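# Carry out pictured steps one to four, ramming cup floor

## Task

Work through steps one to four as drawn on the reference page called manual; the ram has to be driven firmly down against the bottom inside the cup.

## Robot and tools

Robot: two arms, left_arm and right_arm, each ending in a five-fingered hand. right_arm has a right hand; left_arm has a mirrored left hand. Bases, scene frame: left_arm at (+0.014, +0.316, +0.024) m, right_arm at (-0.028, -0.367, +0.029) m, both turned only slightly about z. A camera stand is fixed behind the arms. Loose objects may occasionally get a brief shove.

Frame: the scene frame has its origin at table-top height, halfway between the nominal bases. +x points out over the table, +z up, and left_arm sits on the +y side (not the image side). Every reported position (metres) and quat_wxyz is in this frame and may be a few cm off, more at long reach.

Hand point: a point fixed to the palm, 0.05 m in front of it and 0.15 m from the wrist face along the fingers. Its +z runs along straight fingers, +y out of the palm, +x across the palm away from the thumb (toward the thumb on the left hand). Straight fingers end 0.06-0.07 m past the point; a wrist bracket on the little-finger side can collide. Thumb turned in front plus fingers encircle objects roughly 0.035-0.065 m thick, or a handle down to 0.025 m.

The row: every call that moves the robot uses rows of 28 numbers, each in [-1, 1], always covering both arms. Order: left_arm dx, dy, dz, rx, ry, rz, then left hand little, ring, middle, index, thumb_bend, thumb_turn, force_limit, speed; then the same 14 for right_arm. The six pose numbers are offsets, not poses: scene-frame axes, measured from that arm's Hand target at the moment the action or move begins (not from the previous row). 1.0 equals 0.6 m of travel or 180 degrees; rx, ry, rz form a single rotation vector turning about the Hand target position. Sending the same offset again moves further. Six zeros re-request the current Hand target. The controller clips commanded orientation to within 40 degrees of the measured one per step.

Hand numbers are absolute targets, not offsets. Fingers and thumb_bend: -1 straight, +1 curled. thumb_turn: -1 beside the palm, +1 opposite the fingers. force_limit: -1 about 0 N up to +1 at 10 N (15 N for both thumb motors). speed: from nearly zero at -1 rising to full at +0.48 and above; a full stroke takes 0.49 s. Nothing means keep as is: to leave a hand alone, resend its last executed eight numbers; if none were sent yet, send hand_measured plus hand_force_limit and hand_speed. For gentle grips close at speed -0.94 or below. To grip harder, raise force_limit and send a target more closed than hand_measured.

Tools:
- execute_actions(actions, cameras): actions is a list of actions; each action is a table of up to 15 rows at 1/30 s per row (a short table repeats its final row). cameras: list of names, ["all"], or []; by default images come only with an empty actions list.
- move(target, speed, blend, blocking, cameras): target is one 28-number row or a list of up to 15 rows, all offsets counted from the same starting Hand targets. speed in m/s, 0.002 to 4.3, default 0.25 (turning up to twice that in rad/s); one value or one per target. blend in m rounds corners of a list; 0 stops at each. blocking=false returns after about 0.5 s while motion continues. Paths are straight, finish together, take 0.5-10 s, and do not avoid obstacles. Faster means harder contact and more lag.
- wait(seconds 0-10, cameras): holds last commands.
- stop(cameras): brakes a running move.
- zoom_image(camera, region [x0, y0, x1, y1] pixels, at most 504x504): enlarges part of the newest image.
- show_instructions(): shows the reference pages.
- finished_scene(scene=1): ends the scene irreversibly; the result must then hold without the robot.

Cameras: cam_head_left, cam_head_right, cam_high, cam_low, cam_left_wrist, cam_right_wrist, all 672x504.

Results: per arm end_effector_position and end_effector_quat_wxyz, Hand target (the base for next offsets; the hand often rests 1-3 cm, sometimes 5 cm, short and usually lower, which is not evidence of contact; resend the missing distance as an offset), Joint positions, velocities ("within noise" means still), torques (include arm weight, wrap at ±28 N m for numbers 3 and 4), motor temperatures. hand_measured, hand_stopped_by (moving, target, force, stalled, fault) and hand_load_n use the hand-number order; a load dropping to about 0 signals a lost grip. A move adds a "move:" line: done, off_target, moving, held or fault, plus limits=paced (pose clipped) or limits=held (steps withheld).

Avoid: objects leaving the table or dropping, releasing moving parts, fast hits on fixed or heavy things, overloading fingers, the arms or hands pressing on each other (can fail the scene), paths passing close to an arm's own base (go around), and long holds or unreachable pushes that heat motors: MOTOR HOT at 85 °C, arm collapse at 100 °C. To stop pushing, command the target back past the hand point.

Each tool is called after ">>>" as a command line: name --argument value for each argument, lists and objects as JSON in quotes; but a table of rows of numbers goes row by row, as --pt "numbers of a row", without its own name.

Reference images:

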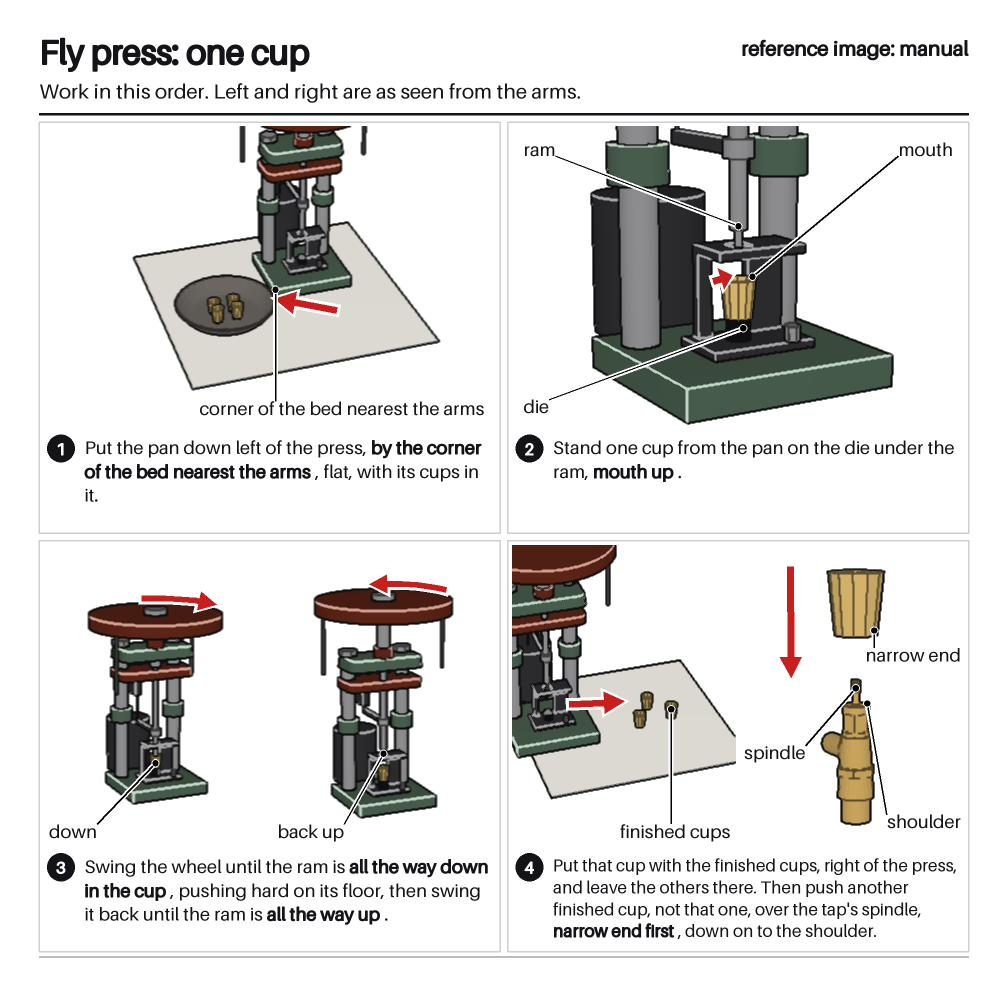

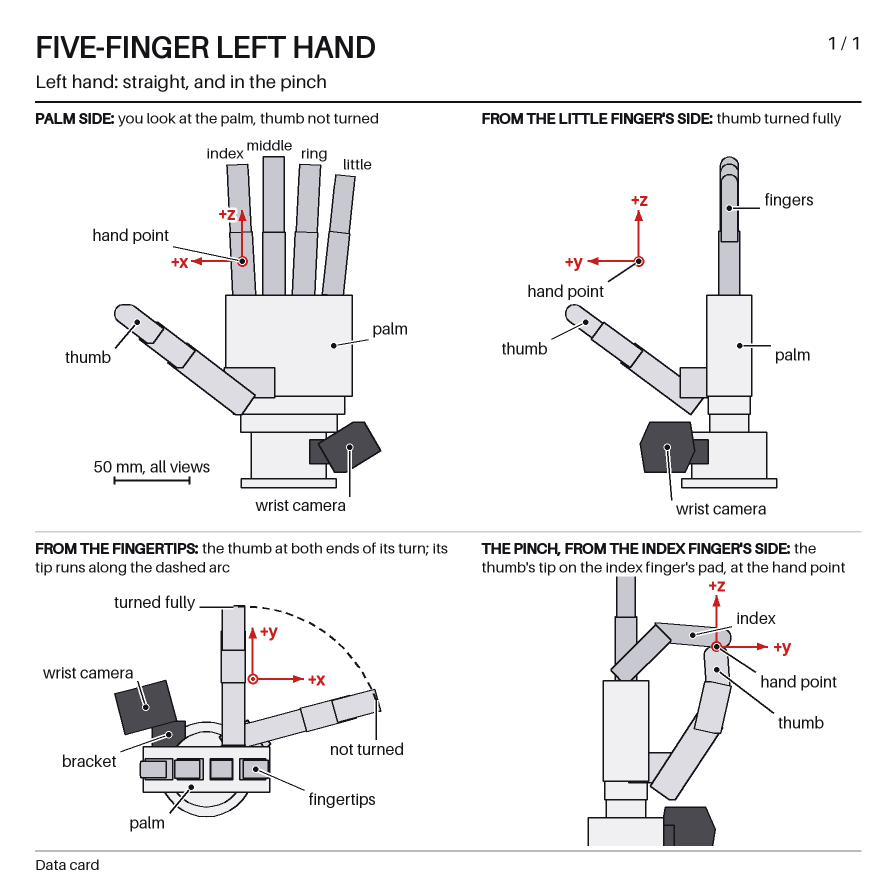

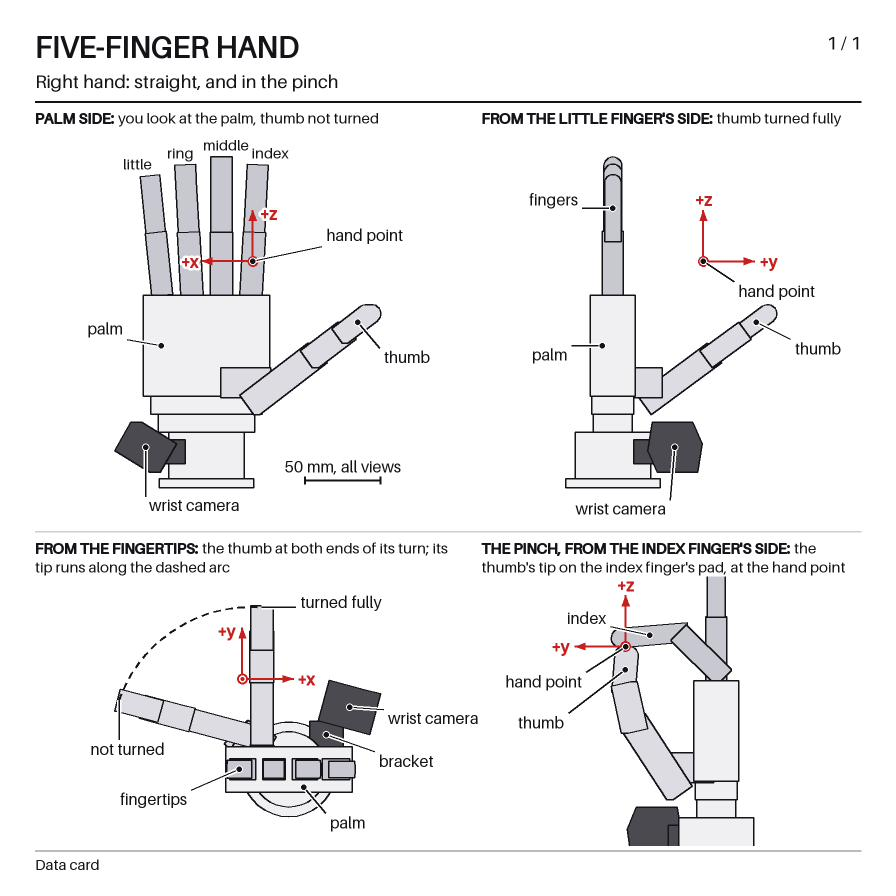

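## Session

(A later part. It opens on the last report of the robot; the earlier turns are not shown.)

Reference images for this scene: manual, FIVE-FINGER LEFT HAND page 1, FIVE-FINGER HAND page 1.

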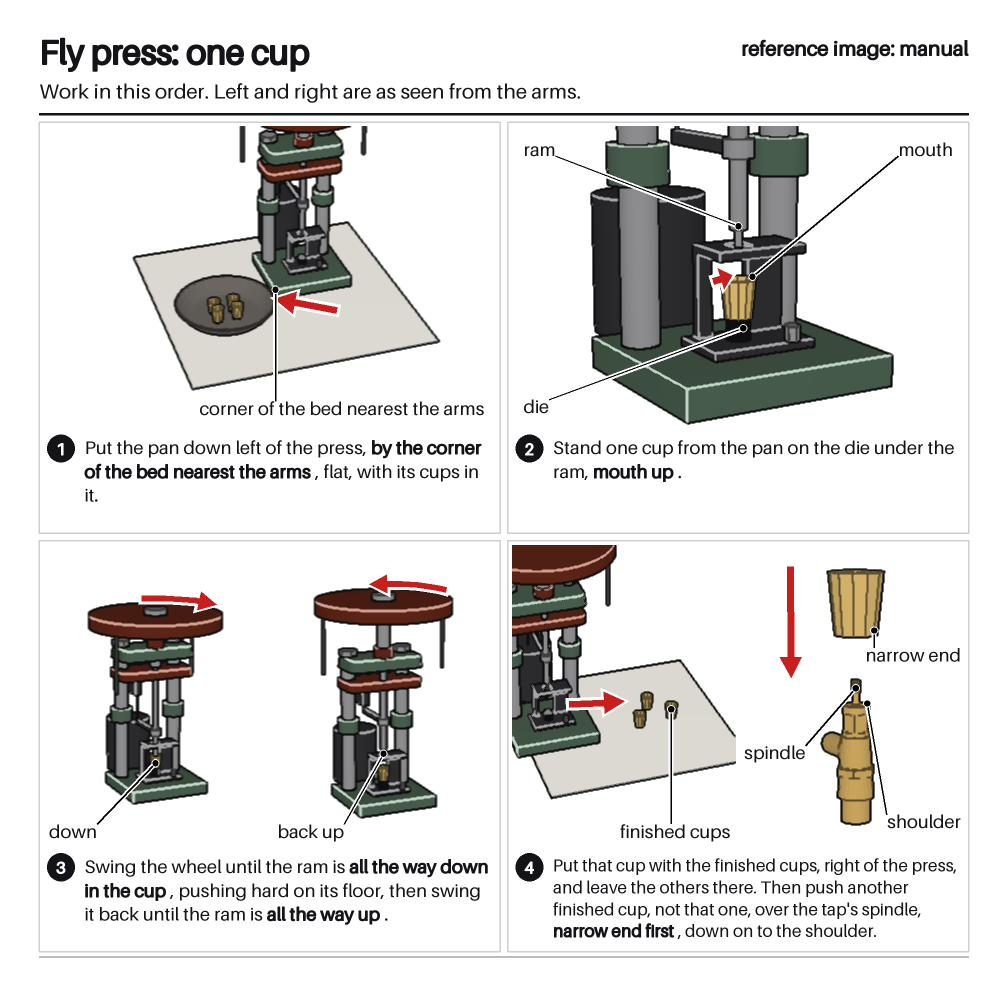

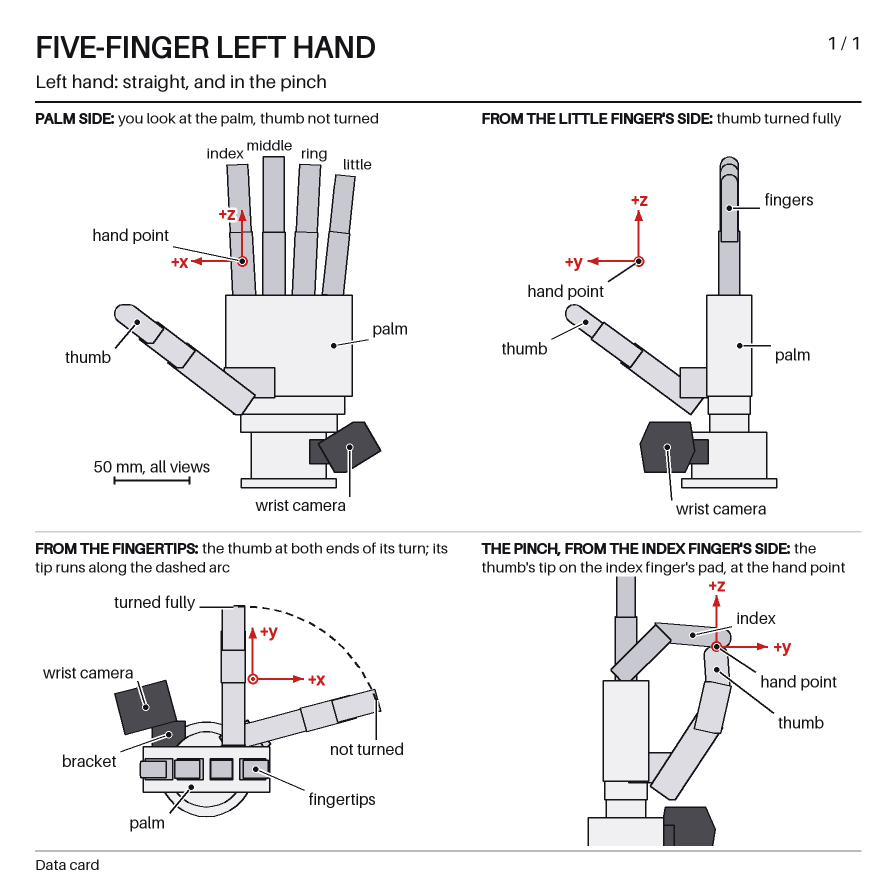

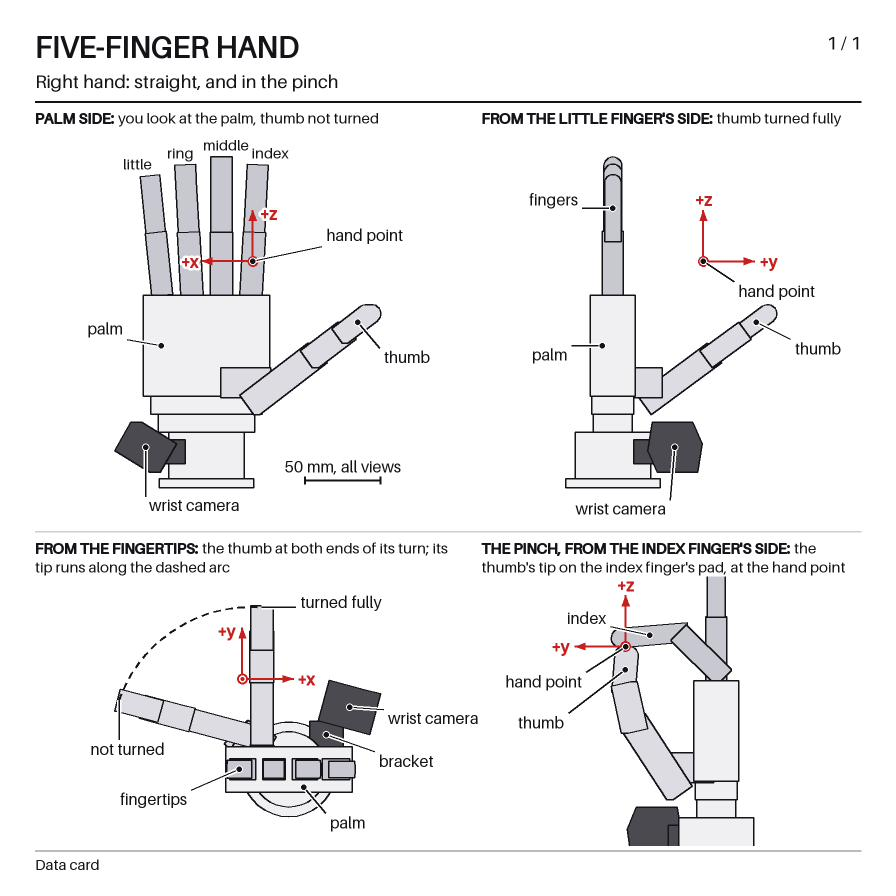

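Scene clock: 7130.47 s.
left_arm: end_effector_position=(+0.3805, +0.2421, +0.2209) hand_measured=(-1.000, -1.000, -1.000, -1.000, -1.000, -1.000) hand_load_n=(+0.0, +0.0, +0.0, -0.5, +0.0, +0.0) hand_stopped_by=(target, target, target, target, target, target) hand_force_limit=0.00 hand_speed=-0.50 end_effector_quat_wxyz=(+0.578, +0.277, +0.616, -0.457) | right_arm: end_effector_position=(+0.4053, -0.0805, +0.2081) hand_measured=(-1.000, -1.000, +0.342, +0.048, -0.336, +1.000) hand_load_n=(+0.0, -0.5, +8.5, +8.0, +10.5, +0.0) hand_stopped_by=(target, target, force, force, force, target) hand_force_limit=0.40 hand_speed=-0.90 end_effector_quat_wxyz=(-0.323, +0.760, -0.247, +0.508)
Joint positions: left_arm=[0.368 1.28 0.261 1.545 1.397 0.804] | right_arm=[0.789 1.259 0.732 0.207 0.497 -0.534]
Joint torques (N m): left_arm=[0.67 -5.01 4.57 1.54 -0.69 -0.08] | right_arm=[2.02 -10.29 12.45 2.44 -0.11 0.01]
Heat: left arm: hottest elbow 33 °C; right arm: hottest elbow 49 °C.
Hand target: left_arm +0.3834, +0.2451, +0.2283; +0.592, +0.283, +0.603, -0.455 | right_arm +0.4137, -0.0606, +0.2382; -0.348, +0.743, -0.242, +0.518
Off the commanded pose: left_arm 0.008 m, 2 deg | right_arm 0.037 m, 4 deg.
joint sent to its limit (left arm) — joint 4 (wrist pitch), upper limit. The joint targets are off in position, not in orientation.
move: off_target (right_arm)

>>> move --target '[0,0,0,0,0,0,-1,-1,-1,-1,-1,-1,0.0,-0.5,0.00094,-0.0035,0.00057,-0.00971,-0.00251,0.0028,-1,-1,0.4,0.2,-0.2,1.0,0.4,-0.9]' --speed 0.03 --cameras '["cam_left_wrist","cam_low","cam_right_wrist"]'

>>> zoom_image --camera "cam_right_wrist" --region '[500, 435, 535, 470]'

>>> zoom_image --camera "cam_left_wrist" --region '[455, 217, 490, 252]'

>>> zoom_image --camera "cam_low" --region '[296, 262, 320, 286]'

Scene clock: 7139.47 s.
left_arm: end_effector_position=(+0.3805, +0.2421, +0.2209) hand_measured=(-1.000, -1.000, -1.000, -1.000, -1.000, -1.000) hand_load_n=(+0.0, +0.0, +0.0, +0.0, +0.0, +0.0) hand_stopped_by=(target, target, target, target, target, target) hand_force_limit=0.00 hand_speed=-0.50 end_effector_quat_wxyz=(+0.578, +0.277, +0.616, -0.457) | right_arm: end_effector_position=(+0.4050, -0.0802, +0.2082) hand_measured=(-1.000, -1.000, +0.342, +0.048, -0.336, +1.000) hand_load_n=(+0.0, +0.0, +8.0, +8.0, +10.5, +0.5) hand_stopped_by=(target, target, force, force, force, target) hand_force_limit=0.40 hand_speed=-0.90 end_effector_quat_wxyz=(-0.321, +0.762, -0.242, +0.509)
Joint positions: left_arm=[0.368 1.28 0.261 1.545 1.397 0.804] | right_arm=[0.79 1.259 0.732 0.207 0.496 -0.545]
Joint torques (N m): left_arm=[0.67 -5.01 4.57 1.54 -0.7 -0.07] | right_arm=[1.96 -10.17 12.41 2.44 -0.17 -0.21]
Heat: left arm: hottest elbow 33 °C; right arm: hottest elbow 49 °C.
Hand target: left_arm +0.3834, +0.2451, +0.2283; +0.592, +0.283, +0.603, -0.455 | right_arm +0.4142, -0.0627, +0.2386; -0.340, +0.747, -0.229, +0.523
Off the commanded pose: left_arm 0.008 m, 2 deg | right_arm 0.036 m, 4 deg.
joint sent to its limit (left arm) — joint 4 (wrist pitch), upper limit. The joint targets are off in position, not in orientation.
move: off_target (right_arm)
camera_calibration:
cam_left_wrist: T_world_to_cam=[[-0.891455, -0.452046, 0.0310142, 0.435598], [-0.22614, 0.384555, -0.894974, 0.187958], [0.392643, -0.804843, -0.445039, 0.259583], [0, 0, 0, 1]] pos_world=[0.328897, 0.333554, 0.270233]
cam_right_wrist: T_world_to_cam=[[0.0713873, -0.828297, -0.555723, 0.0238257], [-0.776748, 0.303362, -0.551937, 0.457144], [0.625753, 0.471058, -0.621722, 0.0305371], [0, 0, 0, 1]] pos_world=[0.334276, -0.13333, 0.284541]
Images, in order (width x height): cam_low 672x504, cam_left_wrist 672x504, cam_right_wrist 672x504.

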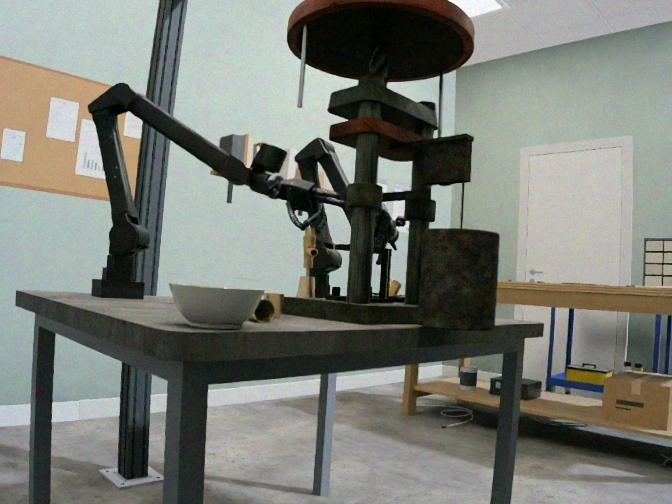

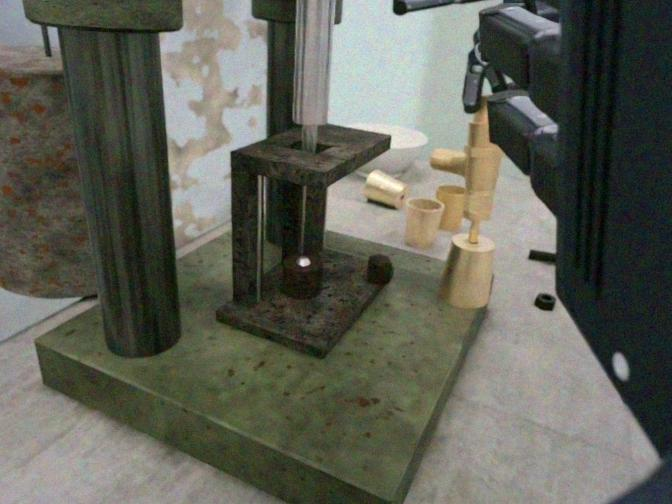

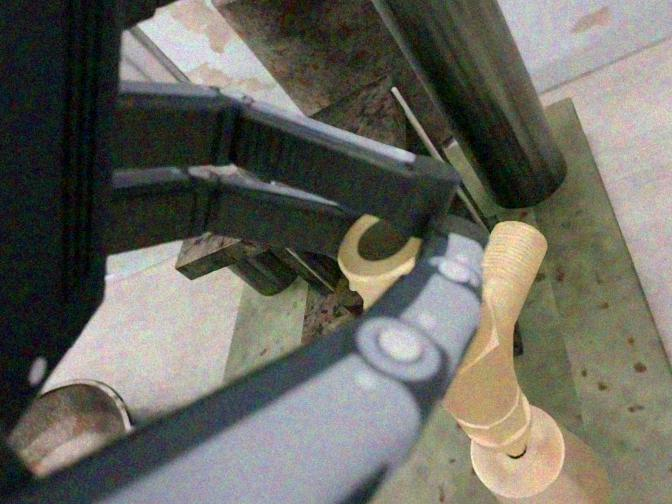

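Scaled by 14.400.

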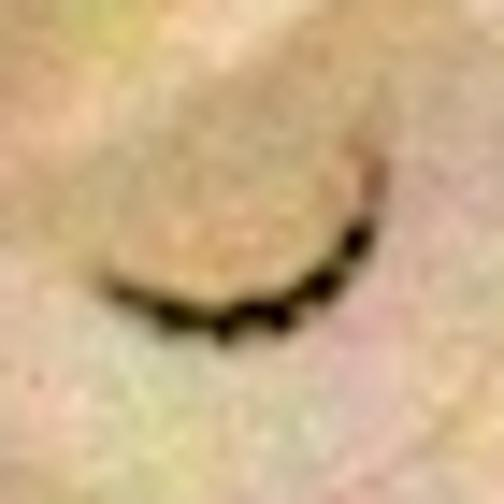

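Scaled by 14.400.

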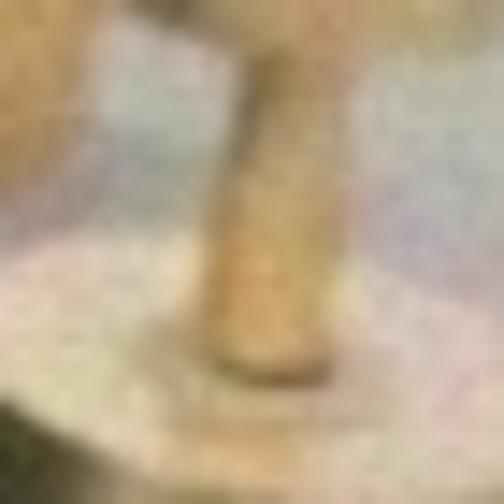

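Scaled by 21.000.

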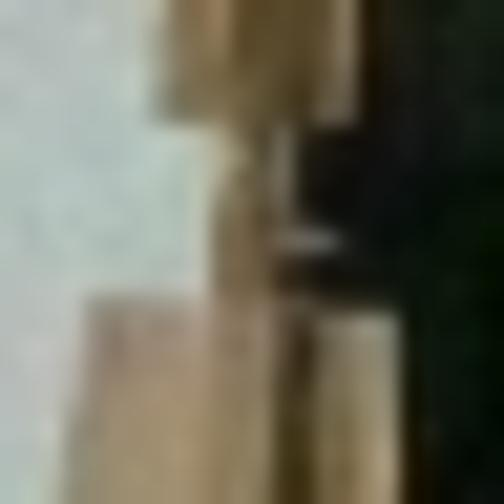

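>>> move --target '[0,0,0,0,0,0,-1,-1,-1,-1,-1,-1,0.0,-0.5,0.01088,-0.01547,-0.00032,0.00535,0.00138,-0.00918,-1,-1,0.4,0.2,-0.2,1.0,0.4,-0.9]' --speed 0.03 --cameras '["cam_left_wrist"]'

>>> zoom_image --camera "cam_left_wrist" --region '[435, 190, 505, 260]'

Scene clock: 7158.13 s.
left_arm: end_effector_position=(+0.3805, +0.2421, +0.2209) hand_measured=(-1.000, -1.000, -1.000, -1.000, -1.000, -1.000) hand_load_n=(+0.0, +0.0, +0.0, +0.0, +0.0, +0.0) hand_stopped_by=(target, target, target, target, target, target) hand_force_limit=0.00 hand_speed=-0.50 end_effector_quat_wxyz=(+0.578, +0.277, +0.616, -0.457) | right_arm: end_effector_position=(+0.4050, -0.0802, +0.2082) hand_measured=(-1.000, -1.000, +0.342, +0.048, -0.336, +1.000) hand_load_n=(+0.0, +0.0, +8.5, +8.0, +10.0, +0.5) hand_stopped_by=(target, target, force, force, force, target) hand_force_limit=0.40 hand_speed=-0.90 end_effector_quat_wxyz=(-0.321, +0.762, -0.242, +0.509)
Joint positions: left_arm=[0.368 1.28 0.261 1.545 1.397 0.804] | right_arm=[0.79 1.259 0.732 0.207 0.496 -0.545]
Joint torques (N m): left_arm=[0.67 -4.95 4.56 1.52 -0.69 -0.08] | right_arm=[0.56 -10.17 12.4 2.47 -0.09 -0.02]
Heat: left arm: hottest elbow 33 °C; right arm: hottest elbow 50 °C.
Hand target: left_arm +0.3834, +0.2451, +0.2283; +0.592, +0.283, +0.603, -0.455 | right_arm +0.4207, -0.0720, +0.2384; -0.338, +0.742, -0.245, +0.525
Off the commanded pose: left_arm 0.008 m, 2 deg | right_arm 0.035 m, 4 deg.
joint sent to its limit (left arm) — joint 4 (wrist pitch), upper limit. The joint targets are off in position, not in orientation.
move: off_target (right_arm)
camera_calibration:
cam_left_wrist: T_world_to_cam=[[-0.891455, -0.452046, 0.0310142, 0.435598], [-0.22614, 0.384555, -0.894974, 0.187958], [0.392643, -0.804843, -0.445039, 0.259583], [0, 0, 0, 1]] pos_world=[0.328897, 0.333554, 0.270233]
Images, in order (width x height): cam_left_wrist 672x504.

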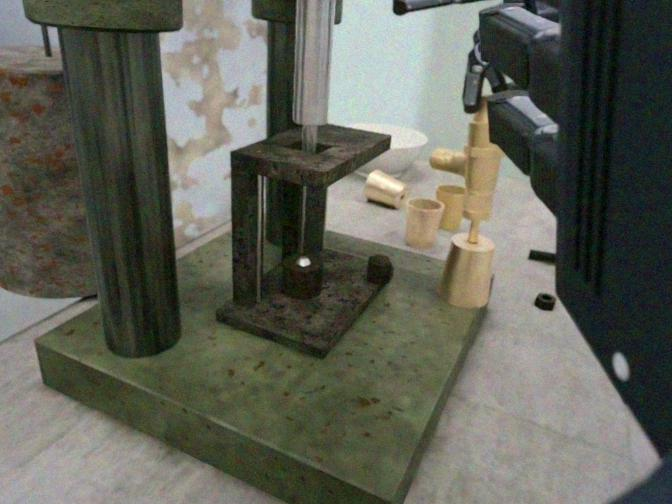

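Scaled by 7.200.

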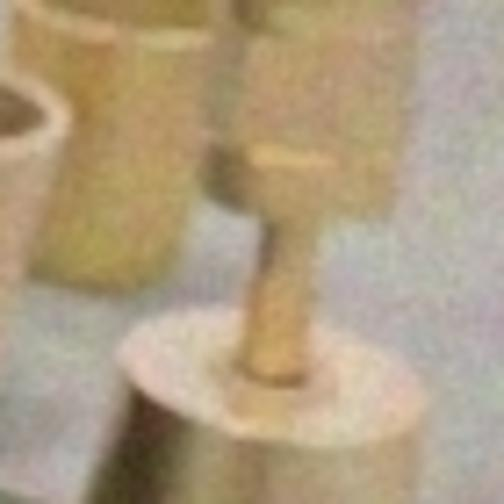

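>>> move --target '[0,0,0,0,0,0,-1,-1,-1,-1,-1,-1,0.0,-0.5,0.00036,0.000345,-0.00254,-0.000665,0.000685,0,-1,-1,0.4,0.2,-0.2,1.0,0.4,-0.9]' --speed 0.03 --cameras '["cam_left_wrist","cam_low","cam_right_wrist"]'

>>> zoom_image --camera "cam_right_wrist" --region '[500, 435, 535, 470]'

>>> zoom_image --camera "cam_left_wrist" --region '[435, 190, 505, 260]'

>>> zoom_image --camera "cam_low" --region '[288, 240, 328, 300]'

Scene clock: 7169.03 s.
left_arm: end_effector_position=(+0.3805, +0.2421, +0.2209) hand_measured=(-1.000, -1.000, -1.000, -1.000, -1.000, -1.000) hand_load_n=(+0.0, +0.0, +0.0, +0.0, +0.0, +0.0) hand_stopped_by=(target, target, target, target, target, target) hand_force_limit=0.00 hand_speed=-0.50 end_effector_quat_wxyz=(+0.578, +0.277, +0.616, -0.457) | right_arm: end_effector_position=(+0.4051, -0.0801, +0.2059) hand_measured=(-1.000, -1.000, +0.342, +0.048, -0.336, +1.000) hand_load_n=(+0.0, +0.0, +8.0, +8.0, +10.5, +0.5) hand_stopped_by=(target, target, force, force, force, target) hand_force_limit=0.40 hand_speed=-0.90 end_effector_quat_wxyz=(-0.319, +0.763, -0.241, +0.508)
Joint positions: left_arm=[0.368 1.28 0.261 1.545 1.397 0.804] | right_arm=[0.79 1.264 0.732 0.207 0.496 -0.545]
Joint torques (N m): left_arm=[0.67 -4.95 4.57 1.54 -0.7 -0.08] | right_arm=[0.26 -10.34 12.41 2.43 -0.08 -0.03]
Heat: left arm: hottest elbow 33 °C; right arm: hottest elbow 50 °C.
Hand target: left_arm +0.3834, +0.2451, +0.2283; +0.592, +0.283, +0.603, -0.455 | right_arm +0.4210, -0.0718, +0.2369; -0.337, +0.743, -0.245, +0.524
Off the commanded pose: left_arm 0.008 m, 2 deg | right_arm 0.036 m, 4 deg.
joint sent to its limit (left arm) — joint 4 (wrist pitch), upper limit. The joint targets are off in position, not in orientation.
move: off_target (right_arm)
camera_calibration:
cam_left_wrist: T_world_to_cam=[[-0.891455, -0.452046, 0.0310142, 0.435598], [-0.22614, 0.384555, -0.894974, 0.187958], [0.392643, -0.804843, -0.445039, 0.259583], [0, 0, 0, 1]] pos_world=[0.328897, 0.333554, 0.270233]
cam_right_wrist: T_world_to_cam=[[0.0695601, -0.830087, -0.553279, 0.0227483], [-0.778598, 0.301557, -0.550316, 0.456284], [0.623656, 0.469062, -0.625328, 0.0303076], [0, 0, 0, 1]] pos_world=[0.334778, -0.132929, 0.282639]
Images, in order (width x height): cam_low 672x504, cam_left_wrist 672x504, cam_right_wrist 672x504.

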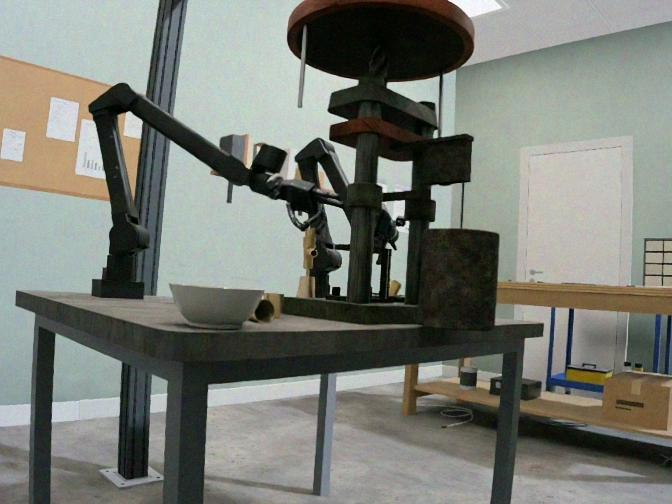

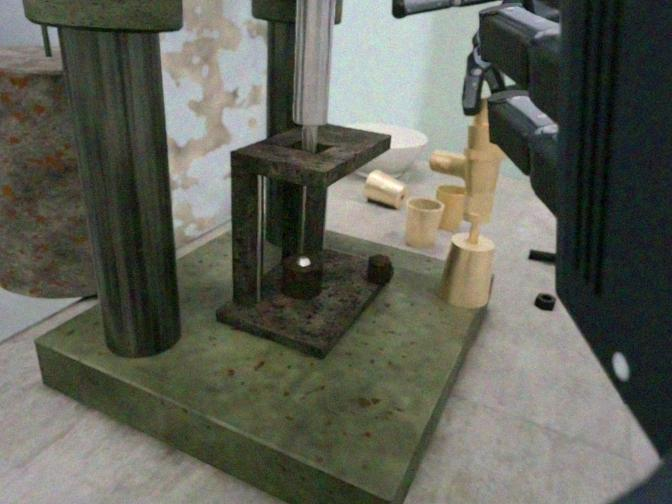

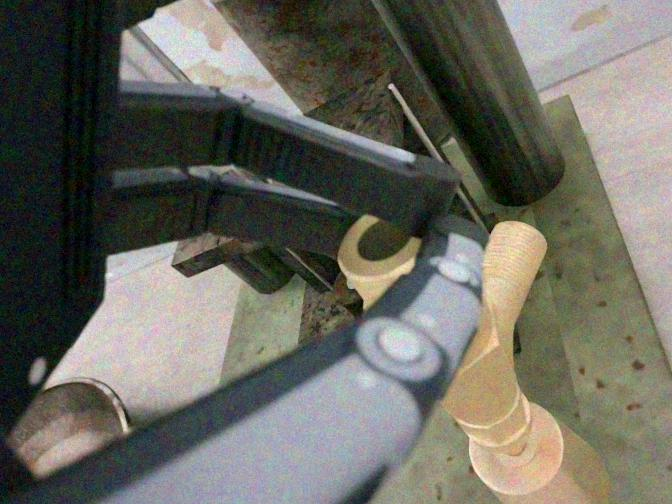

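Scaled by 14.400.

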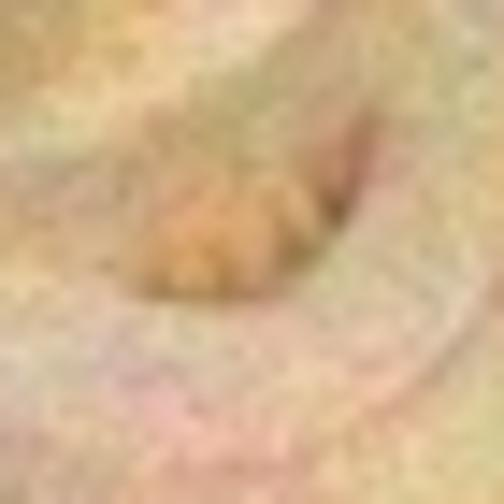

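Scaled by 7.200.

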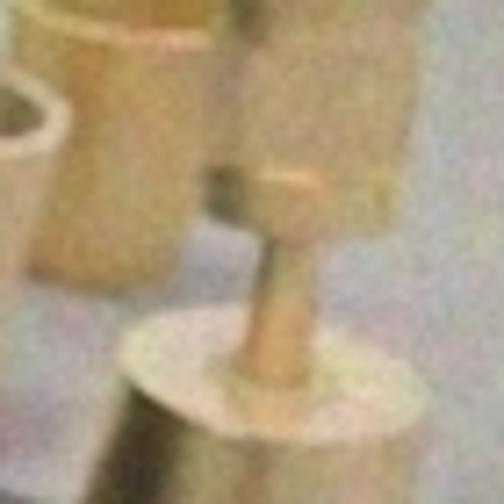

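Scaled by 8.400.

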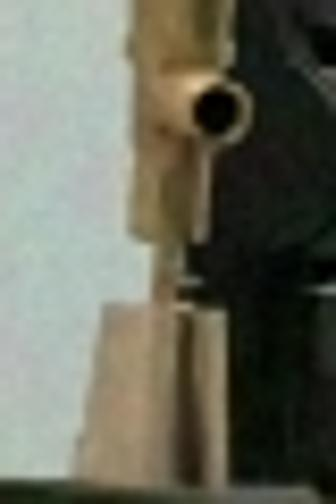

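>>> move --target '[0,0,0,0,0,0,-1,-1,-1,-1,-1,-1,0.0,-0.5,0.00036,0.000345,-0.00254,-0.000665,0.000685,0,-1,-1,0.4,0.2,-0.2,1.0,0.4,-0.9]' --speed 0.03 --cameras '["cam_left_wrist","cam_low","cam_right_wrist"]'

>>> zoom_image --camera "cam_right_wrist" --region '[500, 435, 535, 470]'

>>> zoom_image --camera "cam_left_wrist" --region '[435, 190, 505, 260]'

>>> zoom_image --camera "cam_low" --region '[288, 240, 328, 300]'

Scene clock: 7179.63 s.
left_arm: end_effector_position=(+0.3805, +0.2421, +0.2209) hand_measured=(-1.000, -1.000, -1.000, -1.000, -1.000, -1.000) hand_load_n=(+0.0, +0.0, +0.0, +0.0, +0.0, +0.0) hand_stopped_by=(target, target, target, target, target, target) hand_force_limit=0.00 hand_speed=-0.50 end_effector_quat_wxyz=(+0.578, +0.277, +0.616, -0.457) | right_arm: end_effector_position=(+0.4052, -0.0800, +0.2044) hand_measured=(-1.000, -1.000, +0.342, +0.048, -0.336, +1.000) hand_load_n=(+0.0, +0.0, +8.5, +8.0, +10.5, +0.5) hand_stopped_by=(target, target, force, force, force, target) hand_force_limit=0.40 hand_speed=-0.90 end_effector_quat_wxyz=(-0.318, +0.764, -0.241, +0.507)
Joint positions: left_arm=[0.368 1.28 0.261 1.545 1.397 0.804] | right_arm=[0.79 1.267 0.732 0.207 0.496 -0.545]
Joint torques (N m): left_arm=[0.67 -4.95 4.56 1.57 -0.69 -0.07] | right_arm=[0.56 -10.34 12.38 2.41 -0.1 -0.01]
Heat: left arm: hottest elbow 33 °C; right arm: hottest elbow 50 °C.
Hand target: left_arm +0.3834, +0.2451, +0.2283; +0.592, +0.283, +0.603, -0.455 | right_arm +0.4212, -0.0716, +0.2353; -0.336, +0.744, -0.245, +0.524
Off the commanded pose: left_arm 0.008 m, 2 deg | right_arm 0.036 m, 4 deg.
joint sent to its limit (left arm) — joint 4 (wrist pitch), upper limit. The joint targets are off in position, not in orientation.
move: off_target (right_arm)
camera_calibration:
cam_left_wrist: T_world_to_cam=[[-0.891455, -0.452046, 0.0310142, 0.435598], [-0.22614, 0.384555, -0.894974, 0.187958], [0.392643, -0.804843, -0.445039, 0.259583], [0, 0, 0, 1]] pos_world=[0.328897, 0.333554, 0.270233]
cam_right_wrist: T_world_to_cam=[[0.0683411, -0.831274, -0.551646, 0.0221109], [-0.779783, 0.300398, -0.549272, 0.455637], [0.622309, 0.467702, -0.627684, 0.0302237], [0, 0, 0, 1]] pos_world=[0.334979, -0.132628, 0.281437]
Images, in order (width x height): cam_low 672x504, cam_left_wrist 672x504, cam_right_wrist 672x504.

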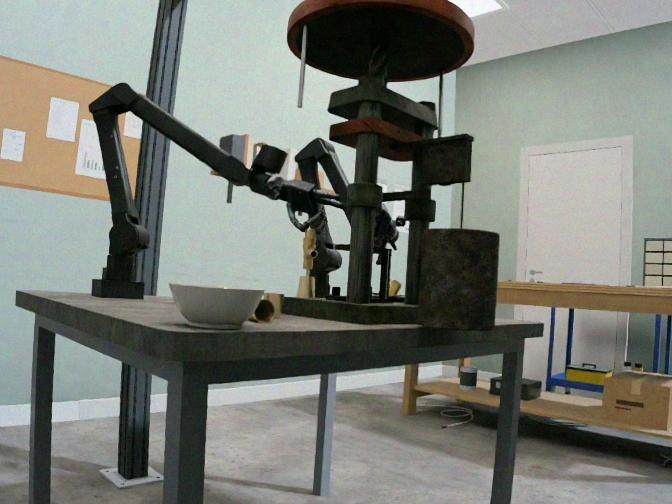

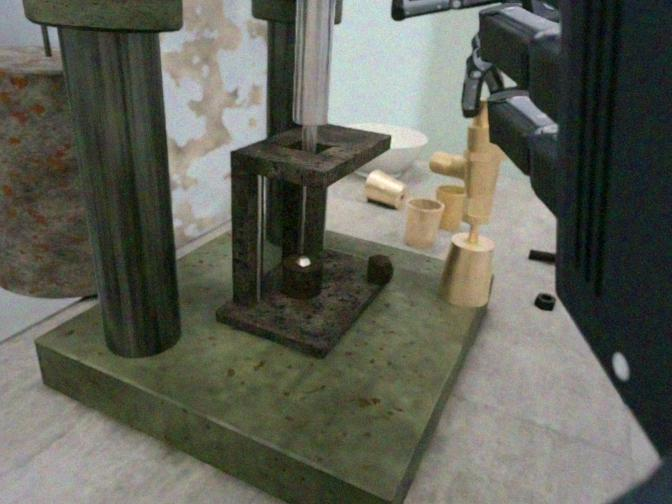

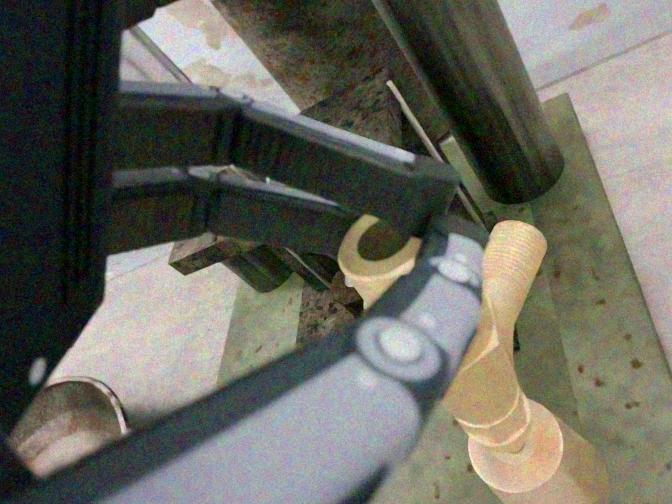

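Scaled by 14.400.

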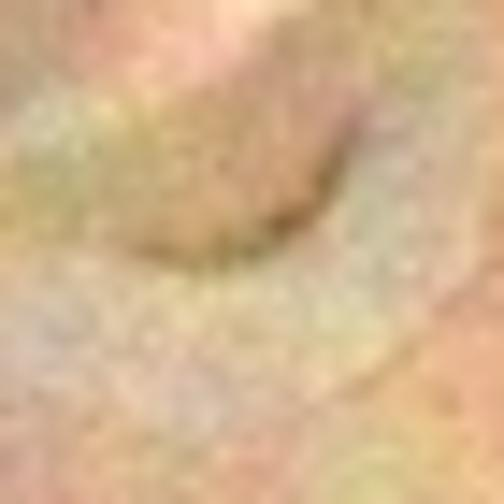

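Scaled by 7.200.

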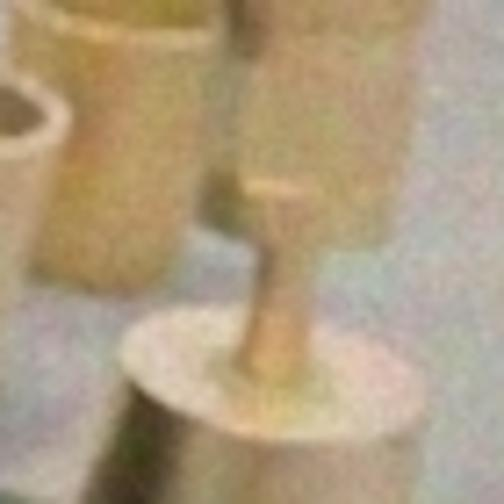

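Scaled by 8.400.

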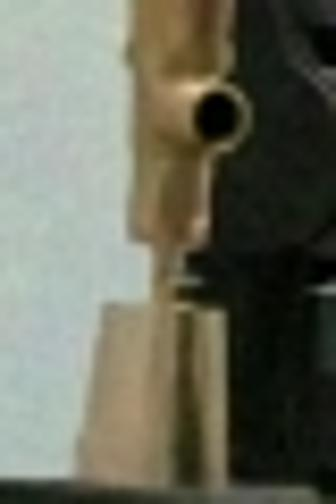

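>>> move --target '[0,0,0,0,0,0,-1,-1,-1,-1,-1,-1,0.0,-0.5,0.00048,0.00046,-0.00339,-0.000887,0.000913,0,-1,-1,0.4,0.2,-0.2,1.0,0.4,-0.9]' --speed 0.03 --cameras '["cam_left_wrist","cam_low","cam_right_wrist"]'

>>> zoom_image --camera "cam_right_wrist" --region '[500, 435, 535, 470]'

>>> zoom_image --camera "cam_left_wrist" --region '[435, 190, 505, 260]'

>>> zoom_image --camera "cam_low" --region '[288, 240, 328, 300]'

Scene clock: 7189.37 s.
left_arm: end_effector_position=(+0.3805, +0.2421, +0.2209) hand_measured=(-1.000, -1.000, -1.000, -1.000, -1.000, -1.000) hand_load_n=(+0.0, +0.0, +0.0, +0.0, +0.0, +0.0) hand_stopped_by=(target, target, target, target, target, target) hand_force_limit=0.00 hand_speed=-0.50 end_effector_quat_wxyz=(+0.578, +0.277, +0.616, -0.457) | right_arm: end_effector_position=(+0.4052, -0.0800, +0.2044) hand_measured=(-1.000, -1.000, +0.342, +0.048, -0.336, +1.000) hand_load_n=(+0.0, +0.0, +8.5, +8.0, +10.0, +0.5) hand_stopped_by=(target, target, force, force, force, target) hand_force_limit=0.40 hand_speed=-0.90 end_effector_quat_wxyz=(-0.318, +0.764, -0.241, +0.507)
Joint positions: left_arm=[0.368 1.28 0.261 1.545 1.397 0.804] | right_arm=[0.79 1.267 0.732 0.207 0.496 -0.545]
Joint torques (N m): left_arm=[0.62 -4.95 4.56 1.54 -0.7 -0.08] | right_arm=[0.5 -9.99 12.42 2.43 -0.09 -0.03]
Heat: left arm: hottest elbow 33 °C; right arm: hottest elbow 51 °C.
Hand target: left_arm +0.3834, +0.2451, +0.2283; +0.592, +0.283, +0.603, -0.455 | right_arm +0.4215, -0.0713, +0.2333; -0.334, +0.745, -0.244, +0.523
Off the commanded pose: left_arm 0.008 m, 2 deg | right_arm 0.034 m, 3 deg.
joint sent to its limit (left arm) — joint 4 (wrist pitch), upper limit. The joint targets are off in position, not in orientation.
move: off_target (right_arm)
camera_calibration:
cam_left_wrist: T_world_to_cam=[[-0.891455, -0.452046, 0.0310142, 0.435598], [-0.22614, 0.384555, -0.894974, 0.187958], [0.392643, -0.804843, -0.445039, 0.259583], [0, 0, 0, 1]] pos_world=[0.328897, 0.333554, 0.270233]
cam_right_wrist: T_world_to_cam=[[0.0683411, -0.831274, -0.551646, 0.0221109], [-0.779783, 0.300398, -0.549272, 0.455637], [0.622309, 0.467702, -0.627684, 0.0302237], [0, 0, 0, 1]] pos_world=[0.334979, -0.132628, 0.281437]
Images, in order (width x height): cam_low 672x504, cam_left_wrist 672x504, cam_right_wrist 672x504.

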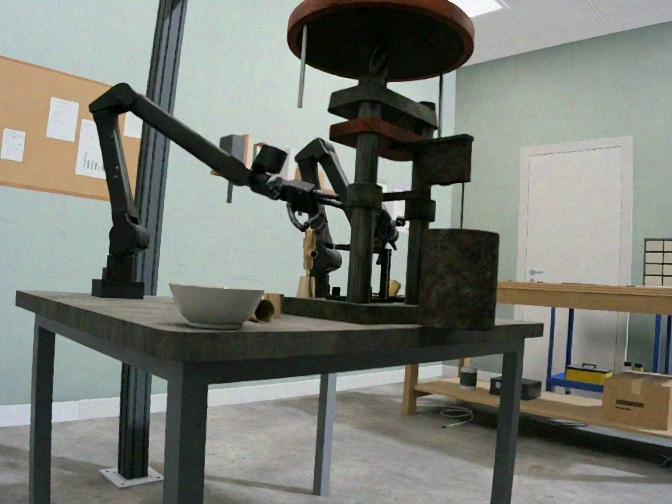

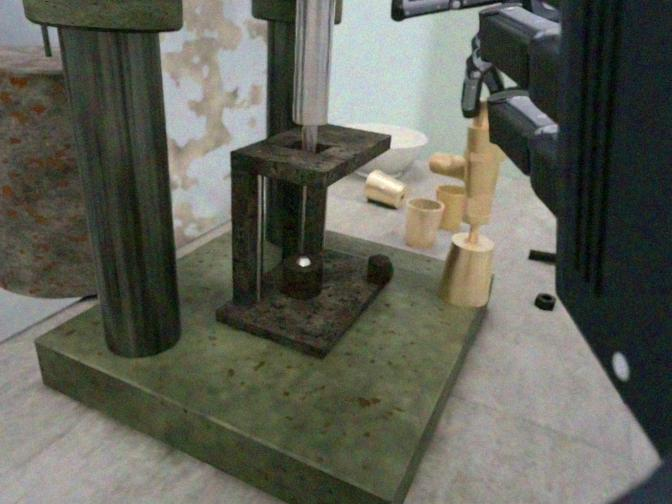

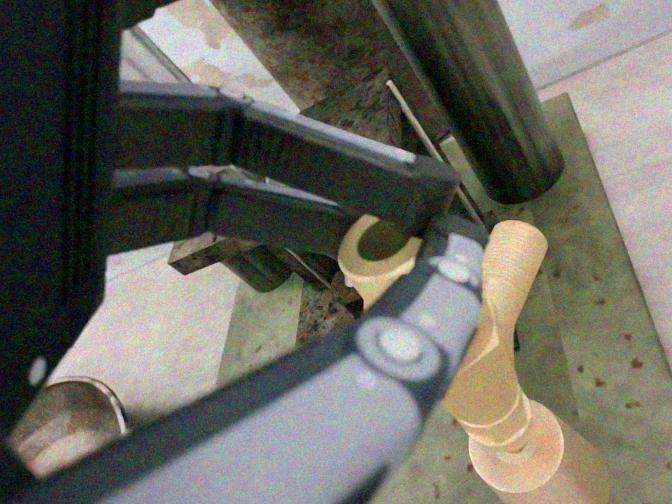

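Scaled by 14.400.

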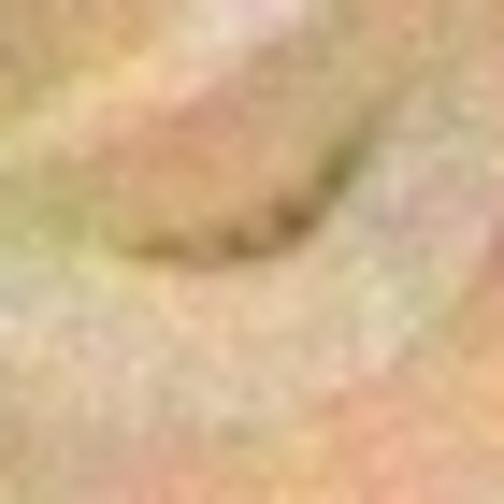

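Scaled by 7.200.

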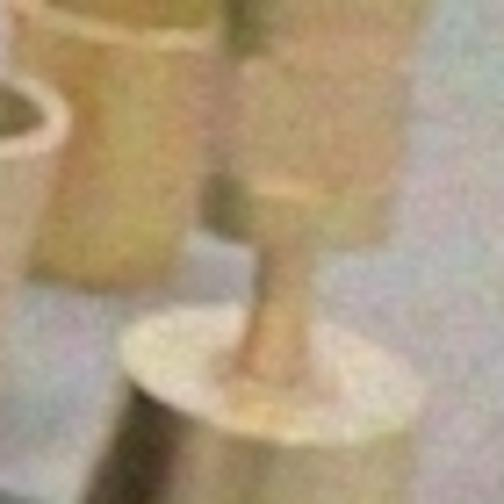

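Scaled by 8.400.

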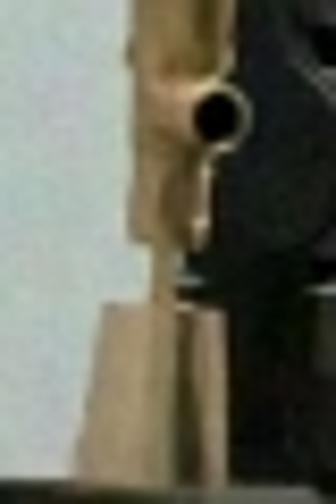

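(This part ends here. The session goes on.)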